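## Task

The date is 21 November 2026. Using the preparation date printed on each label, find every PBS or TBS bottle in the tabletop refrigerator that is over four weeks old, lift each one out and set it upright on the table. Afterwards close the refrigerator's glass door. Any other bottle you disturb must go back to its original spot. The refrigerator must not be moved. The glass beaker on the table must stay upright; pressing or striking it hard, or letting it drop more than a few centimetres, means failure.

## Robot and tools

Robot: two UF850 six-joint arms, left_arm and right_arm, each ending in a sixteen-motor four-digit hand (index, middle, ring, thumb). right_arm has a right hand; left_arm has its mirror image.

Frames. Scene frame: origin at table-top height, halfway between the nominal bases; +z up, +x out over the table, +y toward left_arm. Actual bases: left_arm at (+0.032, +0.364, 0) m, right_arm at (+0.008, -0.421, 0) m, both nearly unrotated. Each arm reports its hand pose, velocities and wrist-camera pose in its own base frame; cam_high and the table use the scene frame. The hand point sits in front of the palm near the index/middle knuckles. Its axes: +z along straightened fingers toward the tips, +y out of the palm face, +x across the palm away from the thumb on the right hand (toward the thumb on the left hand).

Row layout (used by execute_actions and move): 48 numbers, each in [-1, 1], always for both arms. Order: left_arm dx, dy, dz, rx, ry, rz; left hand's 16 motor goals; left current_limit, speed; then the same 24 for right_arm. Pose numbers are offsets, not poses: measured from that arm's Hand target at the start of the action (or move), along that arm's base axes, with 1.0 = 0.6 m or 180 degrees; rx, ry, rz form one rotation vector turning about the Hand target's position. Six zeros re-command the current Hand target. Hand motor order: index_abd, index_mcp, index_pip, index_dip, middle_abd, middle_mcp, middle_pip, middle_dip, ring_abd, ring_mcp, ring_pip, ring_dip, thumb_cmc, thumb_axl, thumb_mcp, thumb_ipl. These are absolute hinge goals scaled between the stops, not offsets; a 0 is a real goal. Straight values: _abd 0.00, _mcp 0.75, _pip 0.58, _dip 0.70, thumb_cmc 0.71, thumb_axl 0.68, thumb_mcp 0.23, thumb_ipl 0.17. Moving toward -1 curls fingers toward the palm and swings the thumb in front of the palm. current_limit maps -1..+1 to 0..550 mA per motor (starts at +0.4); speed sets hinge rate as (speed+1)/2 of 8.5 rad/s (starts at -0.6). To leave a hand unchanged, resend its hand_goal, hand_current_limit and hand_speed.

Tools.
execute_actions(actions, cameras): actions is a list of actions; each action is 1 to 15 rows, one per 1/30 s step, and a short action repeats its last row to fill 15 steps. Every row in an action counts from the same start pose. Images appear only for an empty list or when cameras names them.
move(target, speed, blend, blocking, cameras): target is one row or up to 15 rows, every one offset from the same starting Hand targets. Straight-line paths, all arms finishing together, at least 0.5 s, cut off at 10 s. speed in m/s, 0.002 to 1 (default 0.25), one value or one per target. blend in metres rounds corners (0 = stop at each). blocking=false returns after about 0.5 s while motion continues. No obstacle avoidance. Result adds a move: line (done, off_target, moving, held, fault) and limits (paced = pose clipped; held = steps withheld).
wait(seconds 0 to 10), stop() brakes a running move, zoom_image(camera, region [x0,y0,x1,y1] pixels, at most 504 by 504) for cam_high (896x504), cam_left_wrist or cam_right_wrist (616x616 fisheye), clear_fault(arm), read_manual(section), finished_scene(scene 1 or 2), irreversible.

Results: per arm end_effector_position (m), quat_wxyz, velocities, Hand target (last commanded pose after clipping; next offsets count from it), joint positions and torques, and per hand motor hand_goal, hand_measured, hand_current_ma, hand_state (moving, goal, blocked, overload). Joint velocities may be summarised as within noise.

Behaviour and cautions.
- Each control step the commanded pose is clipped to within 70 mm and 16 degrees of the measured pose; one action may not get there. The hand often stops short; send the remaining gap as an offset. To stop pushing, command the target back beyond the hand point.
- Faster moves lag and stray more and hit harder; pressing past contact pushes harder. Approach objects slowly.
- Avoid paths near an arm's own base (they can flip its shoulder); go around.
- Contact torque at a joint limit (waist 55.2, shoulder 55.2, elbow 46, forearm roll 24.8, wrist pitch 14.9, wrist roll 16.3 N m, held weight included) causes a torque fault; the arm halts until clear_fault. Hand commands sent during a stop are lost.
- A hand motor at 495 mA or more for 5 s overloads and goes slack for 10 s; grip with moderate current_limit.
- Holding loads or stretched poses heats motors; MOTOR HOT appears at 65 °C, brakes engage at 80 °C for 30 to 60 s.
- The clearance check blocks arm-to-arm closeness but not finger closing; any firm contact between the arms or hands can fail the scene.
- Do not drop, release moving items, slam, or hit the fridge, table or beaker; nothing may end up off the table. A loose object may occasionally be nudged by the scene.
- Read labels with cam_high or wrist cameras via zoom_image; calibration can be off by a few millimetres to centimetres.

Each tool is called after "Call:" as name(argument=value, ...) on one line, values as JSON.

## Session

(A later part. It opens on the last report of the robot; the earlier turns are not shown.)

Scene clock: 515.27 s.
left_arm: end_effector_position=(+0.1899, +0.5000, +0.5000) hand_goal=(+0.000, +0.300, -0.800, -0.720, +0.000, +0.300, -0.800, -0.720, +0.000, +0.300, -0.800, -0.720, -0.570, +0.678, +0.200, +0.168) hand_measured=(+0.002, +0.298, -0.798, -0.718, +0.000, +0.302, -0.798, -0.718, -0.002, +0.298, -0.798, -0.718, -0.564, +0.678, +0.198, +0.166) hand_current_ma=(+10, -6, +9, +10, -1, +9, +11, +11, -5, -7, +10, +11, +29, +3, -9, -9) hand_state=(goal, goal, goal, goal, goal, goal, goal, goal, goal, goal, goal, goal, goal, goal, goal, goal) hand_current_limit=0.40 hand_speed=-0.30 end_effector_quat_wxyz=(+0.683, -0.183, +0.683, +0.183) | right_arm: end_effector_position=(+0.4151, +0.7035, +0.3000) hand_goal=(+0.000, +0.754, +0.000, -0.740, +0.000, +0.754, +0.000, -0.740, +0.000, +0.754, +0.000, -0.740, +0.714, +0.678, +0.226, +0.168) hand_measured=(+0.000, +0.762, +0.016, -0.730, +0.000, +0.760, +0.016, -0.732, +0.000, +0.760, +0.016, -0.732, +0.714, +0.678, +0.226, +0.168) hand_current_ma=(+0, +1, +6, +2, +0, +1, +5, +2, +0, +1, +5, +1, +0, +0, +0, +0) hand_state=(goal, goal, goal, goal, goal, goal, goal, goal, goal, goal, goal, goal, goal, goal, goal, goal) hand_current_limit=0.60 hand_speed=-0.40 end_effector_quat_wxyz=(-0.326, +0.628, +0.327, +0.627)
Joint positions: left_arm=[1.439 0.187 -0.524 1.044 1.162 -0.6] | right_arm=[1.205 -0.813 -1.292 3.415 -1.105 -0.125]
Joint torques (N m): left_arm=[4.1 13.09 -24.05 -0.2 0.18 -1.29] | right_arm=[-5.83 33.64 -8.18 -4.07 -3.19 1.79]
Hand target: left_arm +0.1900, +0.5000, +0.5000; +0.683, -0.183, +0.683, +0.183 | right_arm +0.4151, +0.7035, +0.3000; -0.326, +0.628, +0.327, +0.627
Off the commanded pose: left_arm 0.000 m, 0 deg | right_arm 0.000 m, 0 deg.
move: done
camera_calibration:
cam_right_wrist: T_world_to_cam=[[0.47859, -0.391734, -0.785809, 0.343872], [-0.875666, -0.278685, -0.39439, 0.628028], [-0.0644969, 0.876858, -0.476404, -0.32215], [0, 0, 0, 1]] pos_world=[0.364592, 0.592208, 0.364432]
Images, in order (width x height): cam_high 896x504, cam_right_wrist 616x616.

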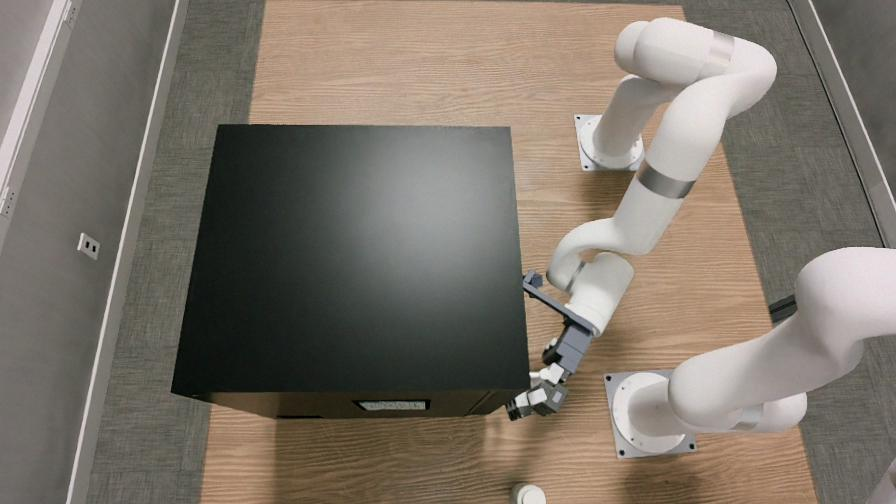

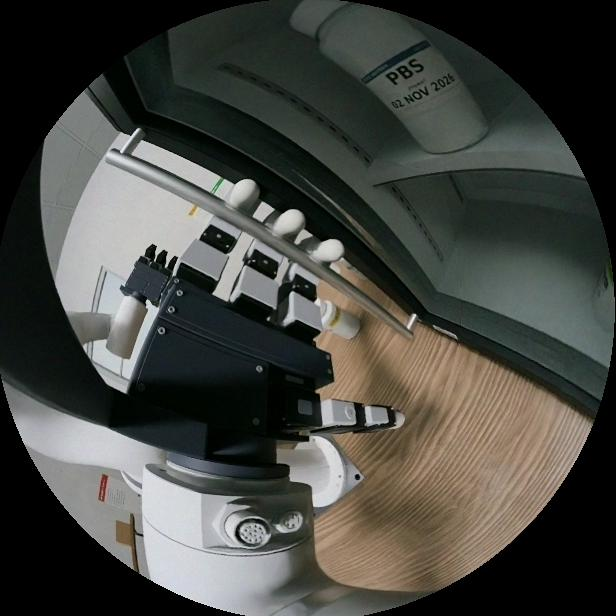

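Call:
move(target=[[0,0,0,0,0,0, 0,0.3,-0.8,-0.72,0,0.3,-0.8,-0.72,0,0.3,-0.8,-0.72,-0.571,0.678,0.2,0.168,0.4,-0.3, 0.005,0,0,0,0,0, 0,0.754,0,-0.74, 0,0.754,0,-0.74, 0,0.754,0,-0.74, 0.714,0.678,0.226,0.168, 0.6,-0.4]], speed=[0.03])

Call:
move(target=[[0,0,0,0,0,0, 0,0.3,-0.8,-0.72,0,0.3,-0.8,-0.72,0,0.3,-0.8,-0.72,-0.571,0.678,0.2,0.168,0.4,-0.3, 0,0.075,0,0,0,0, 0,0.754,0,-0.74, 0,0.754,0,-0.74, 0,0.754,0,-0.74, 0.714,0.678,0.226,0.168, 0.6,-0.4]], speed=[0.06], cameras=["cam_right_wrist","cam_high"])

Scene clock: 516.93 s.
left_arm: end_effector_position=(+0.1899, +0.5000, +0.5000) hand_goal=(+0.000, +0.300, -0.800, -0.720, +0.000, +0.300, -0.800, -0.720, +0.000, +0.300, -0.800, -0.720, -0.570, +0.678, +0.200, +0.168) hand_measured=(+0.002, +0.298, -0.798, -0.718, +0.000, +0.302, -0.798, -0.718, -0.002, +0.298, -0.798, -0.718, -0.564, +0.678, +0.198, +0.166) hand_current_ma=(+10, -6, +9, +10, -1, +9, +11, +11, -5, -7, +10, +11, +29, +3, -9, -9) hand_state=(goal, goal, goal, goal, goal, goal, goal, goal, goal, goal, goal, goal, goal, goal, goal, goal) hand_current_limit=0.40 hand_speed=-0.30 end_effector_quat_wxyz=(+0.683, -0.183, +0.683, +0.183) | right_arm: end_effector_position=(+0.4181, +0.7035, +0.3001) hand_goal=(+0.000, +0.754, +0.000, -0.740, +0.000, +0.754, +0.000, -0.740, +0.000, +0.754, +0.000, -0.740, +0.714, +0.678, +0.226, +0.168) hand_measured=(+0.002, +0.760, -0.002, -0.748, +0.002, +0.760, -0.002, -0.746, +0.002, +0.760, -0.002, -0.746, +0.714, +0.678, +0.226, +0.168) hand_current_ma=(+0, +1, +0, -1, +0, +1, +0, -1, +0, +1, +0, -1, +0, +0, +0, +0) hand_state=(goal, goal, goal, goal, goal, goal, goal, goal, goal, goal, goal, goal, goal, goal, goal, goal) hand_current_limit=0.60 hand_speed=-0.40 end_effector_quat_wxyz=(-0.326, +0.628, +0.327, +0.627)
Joint positions: left_arm=[1.439 0.187 -0.524 1.044 1.162 -0.6] | right_arm=[1.2 -0.815 -1.295 3.41 -1.103 -0.123]
Joint torques (N m): left_arm=[2.74 13.91 -23.51 -0.37 0.32 -1.2] | right_arm=[-14.82 22.51 -19.1 -3.17 0.98 1.88]
Hand target: left_arm +0.1900, +0.5000, +0.5000; +0.683, -0.183, +0.683, +0.183 | right_arm +0.4181, +0.7035, +0.3000; -0.326, +0.628, +0.327, +0.627
Off the commanded pose: left_arm 0.000 m, 0 deg | right_arm 0.000 m, 0 deg.
move: done

Scene clock: 518.13 s.
left_arm: end_effector_position=(+0.1899, +0.5000, +0.5000) hand_goal=(+0.000, +0.300, -0.800, -0.720, +0.000, +0.300, -0.800, -0.720, +0.000, +0.300, -0.800, -0.720, -0.570, +0.678, +0.200, +0.168) hand_measured=(+0.002, +0.298, -0.798, -0.718, +0.000, +0.302, -0.798, -0.718, -0.002, +0.298, -0.798, -0.718, -0.564, +0.678, +0.198, +0.166) hand_current_ma=(+10, -6, +9, +10, -1, +9, +11, +11, -5, -7, +10, +11, +29, +3, -9, -9) hand_state=(goal, goal, goal, goal, goal, goal, goal, goal, goal, goal, goal, goal, goal, goal, goal, goal) hand_current_limit=0.40 hand_speed=-0.30 end_effector_quat_wxyz=(+0.683, -0.183, +0.683, +0.183) | right_arm: end_effector_position=(+0.4181, +0.7485, +0.3000) hand_goal=(+0.000, +0.754, +0.000, -0.740, +0.000, +0.754, +0.000, -0.740, +0.000, +0.754, +0.000, -0.740, +0.714, +0.678, +0.226, +0.168) hand_measured=(+0.002, +0.752, -0.002, -0.742, +0.002, +0.752, -0.002, -0.742, +0.002, +0.752, -0.002, -0.742, +0.714, +0.678, +0.226, +0.168) hand_current_ma=(+0, +0, +0, +0, +0, +0, +0, +0, +0, +0, +0, +0, +0, +0, +0, +0) hand_state=(goal, goal, goal, goal, goal, goal, goal, goal, goal, goal, goal, goal, goal, goal, goal, goal) hand_current_limit=0.60 hand_speed=-0.40 end_effector_quat_wxyz=(-0.326, +0.628, +0.327, +0.627)
Joint positions: left_arm=[1.439 0.187 -0.524 1.044 1.162 -0.6] | right_arm=[1.225 -0.897 -1.449 3.45 -1.038 -0.16]
Joint torques (N m): left_arm=[1.69 13.34 -23.24 -1.11 0.37 -1.24] | right_arm=[9.56 26.23 -20.12 2.76 0.6 -1.93]
Hand target: left_arm +0.1900, +0.5000, +0.5000; +0.683, -0.183, +0.683, +0.183 | right_arm +0.4181, +0.7485, +0.3000; -0.326, +0.628, +0.327, +0.627
Off the commanded pose: left_arm 0.000 m, 0 deg | right_arm 0.000 m, 0 deg.
move: done
camera_calibration:
cam_right_wrist: T_world_to_cam=[[0.478556, -0.391745, -0.785824, 0.360002], [-0.875685, -0.278669, -0.394359, 0.643242], [-0.0644965, 0.876858, -0.476404, -0.361321], [0, 0, 0, 1]] pos_world=[0.367692, 0.637108, 0.364432]
Images, in order (width x height): cam_high 896x504, cam_right_wrist 616x616.

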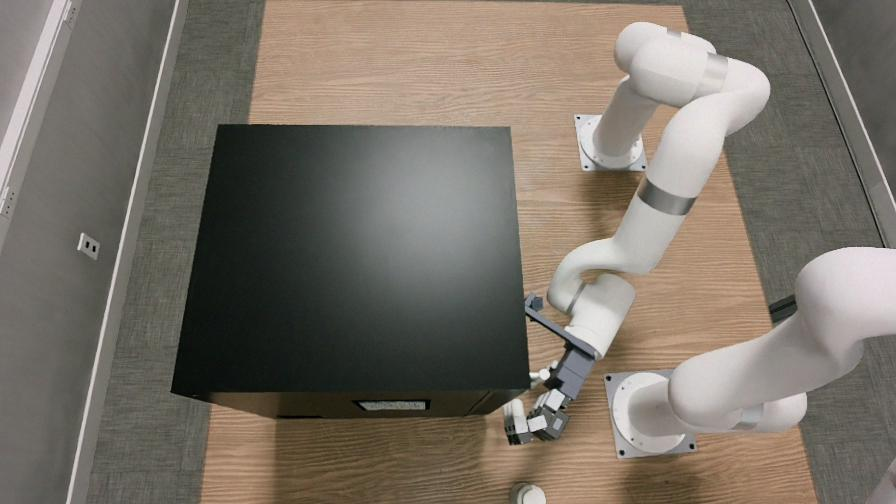

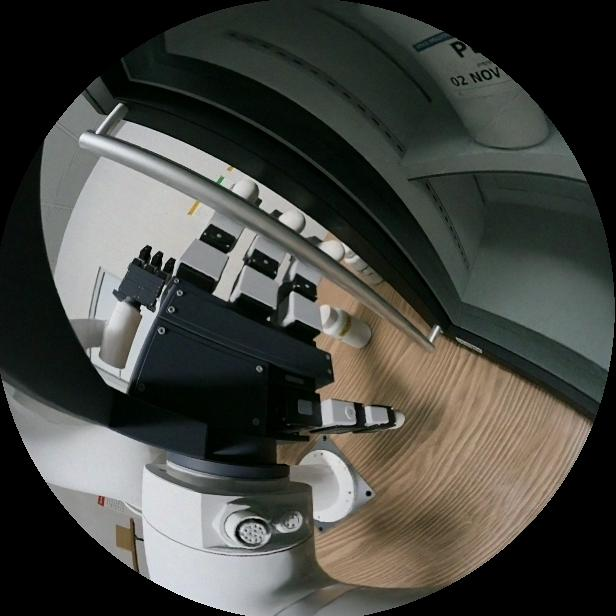

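Call:
move(target=[[0,0,0,0,0,0, 0,0.3,-0.8,-0.72,0,0.3,-0.8,-0.72,0,0.3,-0.8,-0.72,-0.571,0.678,0.2,0.168,0.4,-0.3, -0.04,0,0,0,0,0, 0,0.754,0,-0.74, 0,0.754,0,-0.74, 0,0.754,0,-0.74, 0.714,0.678,0.226,0.168, 0.6,-0.4]], speed=[0.05], cameras=["cam_right_wrist","cam_high"])

Scene clock: 519.63 s.
left_arm: end_effector_position=(+0.1899, +0.5000, +0.5000) hand_goal=(+0.000, +0.300, -0.800, -0.720, +0.000, +0.300, -0.800, -0.720, +0.000, +0.300, -0.800, -0.720, -0.570, +0.678, +0.200, +0.168) hand_measured=(+0.002, +0.298, -0.798, -0.718, +0.000, +0.302, -0.798, -0.718, -0.002, +0.298, -0.798, -0.718, -0.564, +0.678, +0.198, +0.166) hand_current_ma=(+10, -6, +9, +10, -1, +9, +11, +11, -5, -7, +10, +11, +29, +3, -9, -9) hand_state=(goal, goal, goal, goal, goal, goal, goal, goal, goal, goal, goal, goal, goal, goal, goal, goal) hand_current_limit=0.40 hand_speed=-0.30 end_effector_quat_wxyz=(+0.683, -0.183, +0.683, +0.183) | right_arm: end_effector_position=(+0.3942, +0.7485, +0.3000) hand_goal=(+0.000, +0.754, +0.000, -0.740, +0.000, +0.754, +0.000, -0.740, +0.000, +0.754, +0.000, -0.740, +0.714, +0.678, +0.226, +0.168) hand_measured=(+0.002, +0.752, -0.002, -0.742, +0.002, +0.752, -0.002, -0.742, +0.002, +0.752, -0.002, -0.742, +0.714, +0.678, +0.226, +0.168) hand_current_ma=(+0, +0, +0, +0, +0, +0, +0, +0, +0, +0, +0, +0, +0, +0, +0, +0) hand_state=(goal, goal, goal, goal, goal, goal, goal, goal, goal, goal, goal, goal, goal, goal, goal, goal) hand_current_limit=0.60 hand_speed=-0.40 end_effector_quat_wxyz=(-0.326, +0.628, +0.327, +0.627)
Joint positions: left_arm=[1.439 0.187 -0.524 1.044 1.162 -0.6] | right_arm=[1.26 -0.881 -1.42 3.487 -1.057 -0.175]
Joint torques (N m): left_arm=[2.59 17.02 -21.97 -1.2 0.39 -1.27] | right_arm=[12.73 35.48 -10.62 2.72 -3.14 -1.88]
Hand target: left_arm +0.1900, +0.5000, +0.5000; +0.683, -0.183, +0.683, +0.183 | right_arm +0.3941, +0.7485, +0.3000; -0.326, +0.628, +0.327, +0.627
Off the commanded pose: left_arm 0.000 m, 0 deg | right_arm 0.000 m, 0 deg.
move: done
camera_calibration:
cam_right_wrist: T_world_to_cam=[[0.478556, -0.391745, -0.785824, 0.371527], [-0.875685, -0.278669, -0.394359, 0.622253], [-0.0644965, 0.876858, -0.476404, -0.362956], [0, 0, 0, 1]] pos_world=[0.343692, 0.637208, 0.364432]
Images, in order (width x height): cam_high 896x504, cam_right_wrist 616x616.

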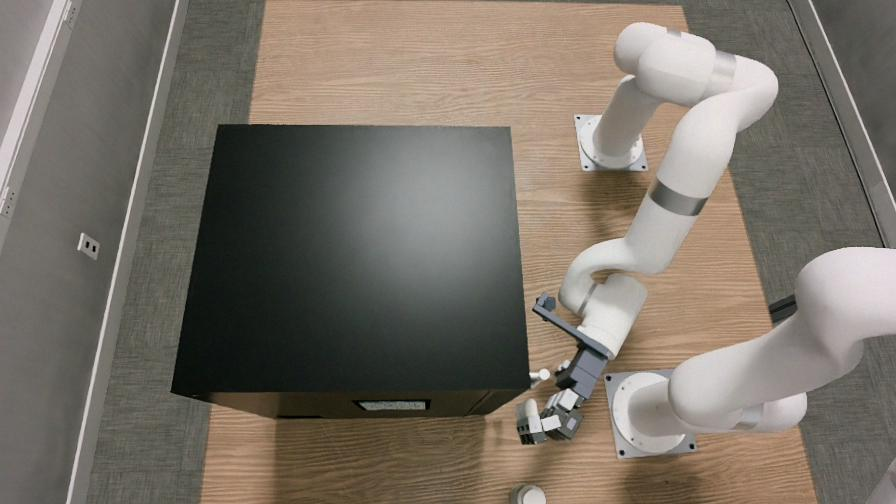

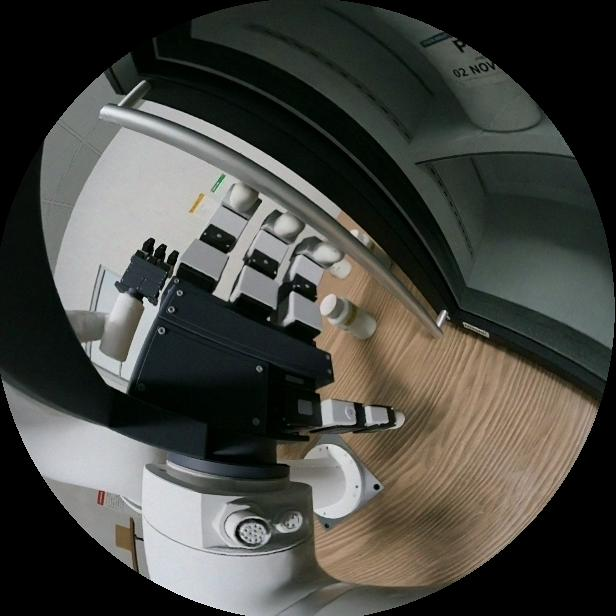

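Call:
move(target=[[0,0,0,0,0,0, 0,0.3,-0.8,-0.72,0,0.3,-0.8,-0.72,0,0.3,-0.8,-0.72,-0.571,0.678,0.2,0.168,0.4,-0.3, -0.0767,0.005,0,0,0,0, 0,0.754,0,-0.74, 0,0.754,0,-0.74, 0,0.754,0,-0.74, 0.714,0.678,0.226,0.168, 0.6,-0.4],[0,0,0,0,0,0, 0,0.3,-0.8,-0.72,0,0.3,-0.8,-0.72,0,0.3,-0.8,-0.72,-0.571,0.678,0.2,0.168,0.4,-0.3, -0.0767,0.005,0,0,0,0, 0,0.3,-0.8,-0.72, 0,0.3,-0.8,-0.72, 0,0.3,-0.8,-0.72, 0.714,0.678,0.226,0.168, 0.6,-0.4],[0,0,0,0,0,0, 0,0.3,-0.8,-0.72,0,0.3,-0.8,-0.72,0,0.3,-0.8,-0.72,-0.571,0.678,0.2,0.168,0.4,-0.3, -0.197,-0.181,0,0,0,0, 0,0.3,-0.8,-0.72, 0,0.3,-0.8,-0.72, 0,0.3,-0.8,-0.72, 0.714,0.678,0.226,0.168, 0.6,-0.4]], speed=[0.06,0.1,0.12], cameras=["cam_right_wrist","cam_high"])

Scene clock: 523.77 s.
left_arm: end_effector_position=(+0.1899, +0.5000, +0.5000) hand_goal=(+0.000, +0.300, -0.800, -0.720, +0.000, +0.300, -0.800, -0.720, +0.000, +0.300, -0.800, -0.720, -0.570, +0.678, +0.200, +0.168) hand_measured=(+0.002, +0.298, -0.798, -0.718, +0.000, +0.302, -0.798, -0.718, -0.002, +0.298, -0.798, -0.718, -0.564, +0.678, +0.198, +0.166) hand_current_ma=(+10, -6, +9, +10, -1, +9, +11, +11, -5, -7, +10, +11, +29, +3, -9, -9) hand_state=(goal, goal, goal, goal, goal, goal, goal, goal, goal, goal, goal, goal, goal, goal, goal, goal) hand_current_limit=0.40 hand_speed=-0.30 end_effector_quat_wxyz=(+0.683, -0.183, +0.683, +0.183) | right_arm: end_effector_position=(+0.2759, +0.6399, +0.3000) hand_goal=(+0.000, +0.300, -0.800, -0.720, +0.000, +0.300, -0.800, -0.720, +0.000, +0.300, -0.800, -0.720, +0.714, +0.678, +0.226, +0.168) hand_measured=(+0.002, +0.302, -0.798, -0.722, +0.002, +0.302, -0.798, -0.722, +0.002, +0.302, -0.798, -0.722, +0.714, +0.678, +0.226, +0.168) hand_current_ma=(+0, +0, +0, +0, +0, +0, +0, +0, +0, +0, +0, +0, +0, +0, +0, +0) hand_state=(goal, goal, goal, goal, goal, goal, goal, goal, goal, goal, goal, goal, goal, goal, goal, goal) hand_current_limit=0.60 hand_speed=-0.40 end_effector_quat_wxyz=(-0.326, +0.628, +0.327, +0.627)
Joint positions: left_arm=[1.439 0.187 -0.524 1.044 1.162 -0.6] | right_arm=[1.414 -0.642 -0.975 3.618 -1.27 -0.151]
Joint torques (N m): left_arm=[0.39 18.87 -20.65 -1.7 0.33 -1.13] | right_arm=[10.16 29.62 -8.4 2.99 -3.32 1.6]
Hand target: left_arm +0.1900, +0.5000, +0.5000; +0.683, -0.183, +0.683, +0.183 | right_arm +0.2759, +0.6399, +0.3000; -0.326, +0.628, +0.327, +0.627
Off the commanded pose: left_arm 0.000 m, 0 deg | right_arm 0.000 m, 0 deg.
move: done
camera_calibration:
cam_right_wrist: T_world_to_cam=[[0.478556, -0.391745, -0.785824, 0.385549], [-0.875685, -0.278669, -0.394359, 0.488484], [-0.0644965, 0.876858, -0.476404, -0.275353], [0, 0, 0, 1]] pos_world=[0.225492, 0.528608, 0.364432]
Images, in order (width x height): cam_high 896x504, cam_right_wrist 616x616.

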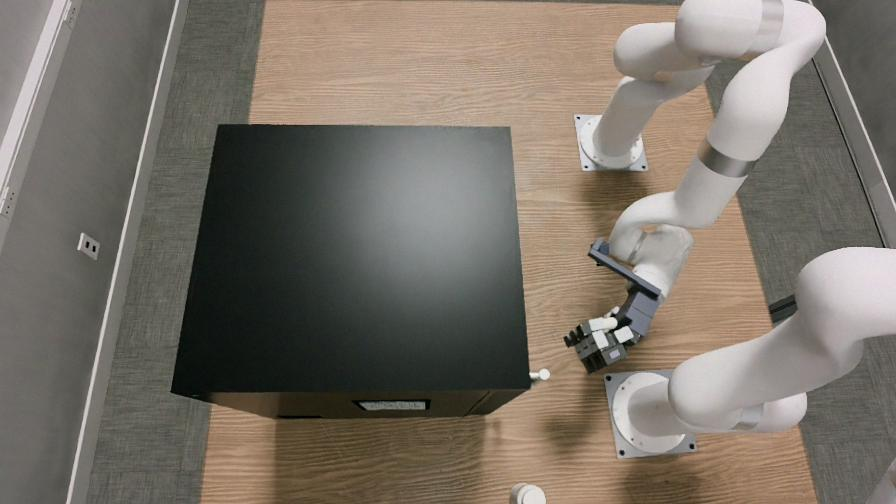

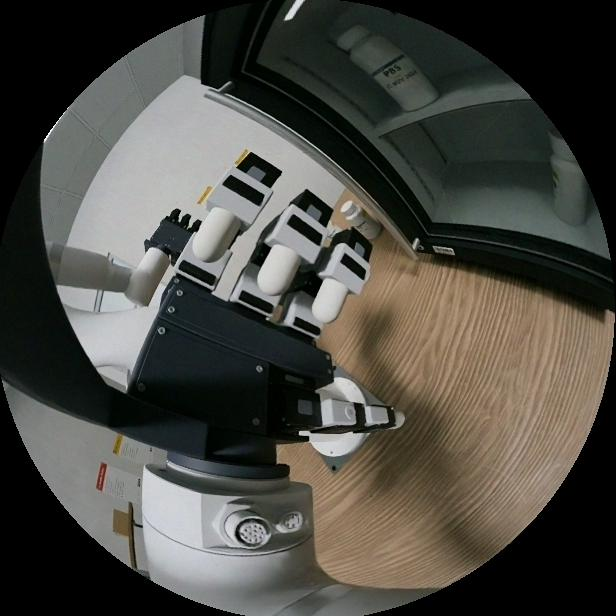

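Call:
zoom_image(camera="cam_right_wrist", region=[200, 0, 616, 320])

Call:
zoom_image(camera="cam_high", region=[400, 90, 640, 504])

Scaled by 1.212 from the camera's 616x616 image, which has a finer 880x880 frame.

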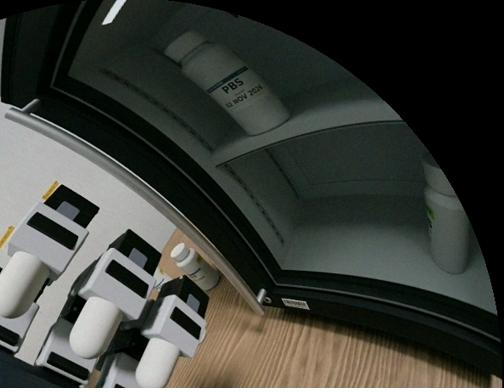

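Scaled by 1.217 from the camera's 896x504 image, which has a finer 1280x720 frame.

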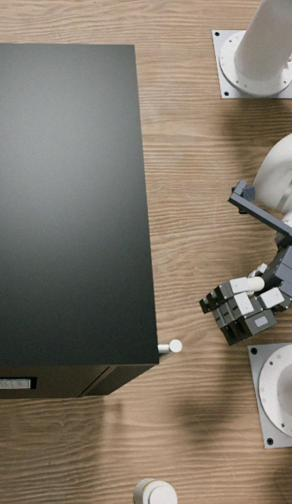

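Call:
finished_scene(scene=2)

The scene is finished: the task was done.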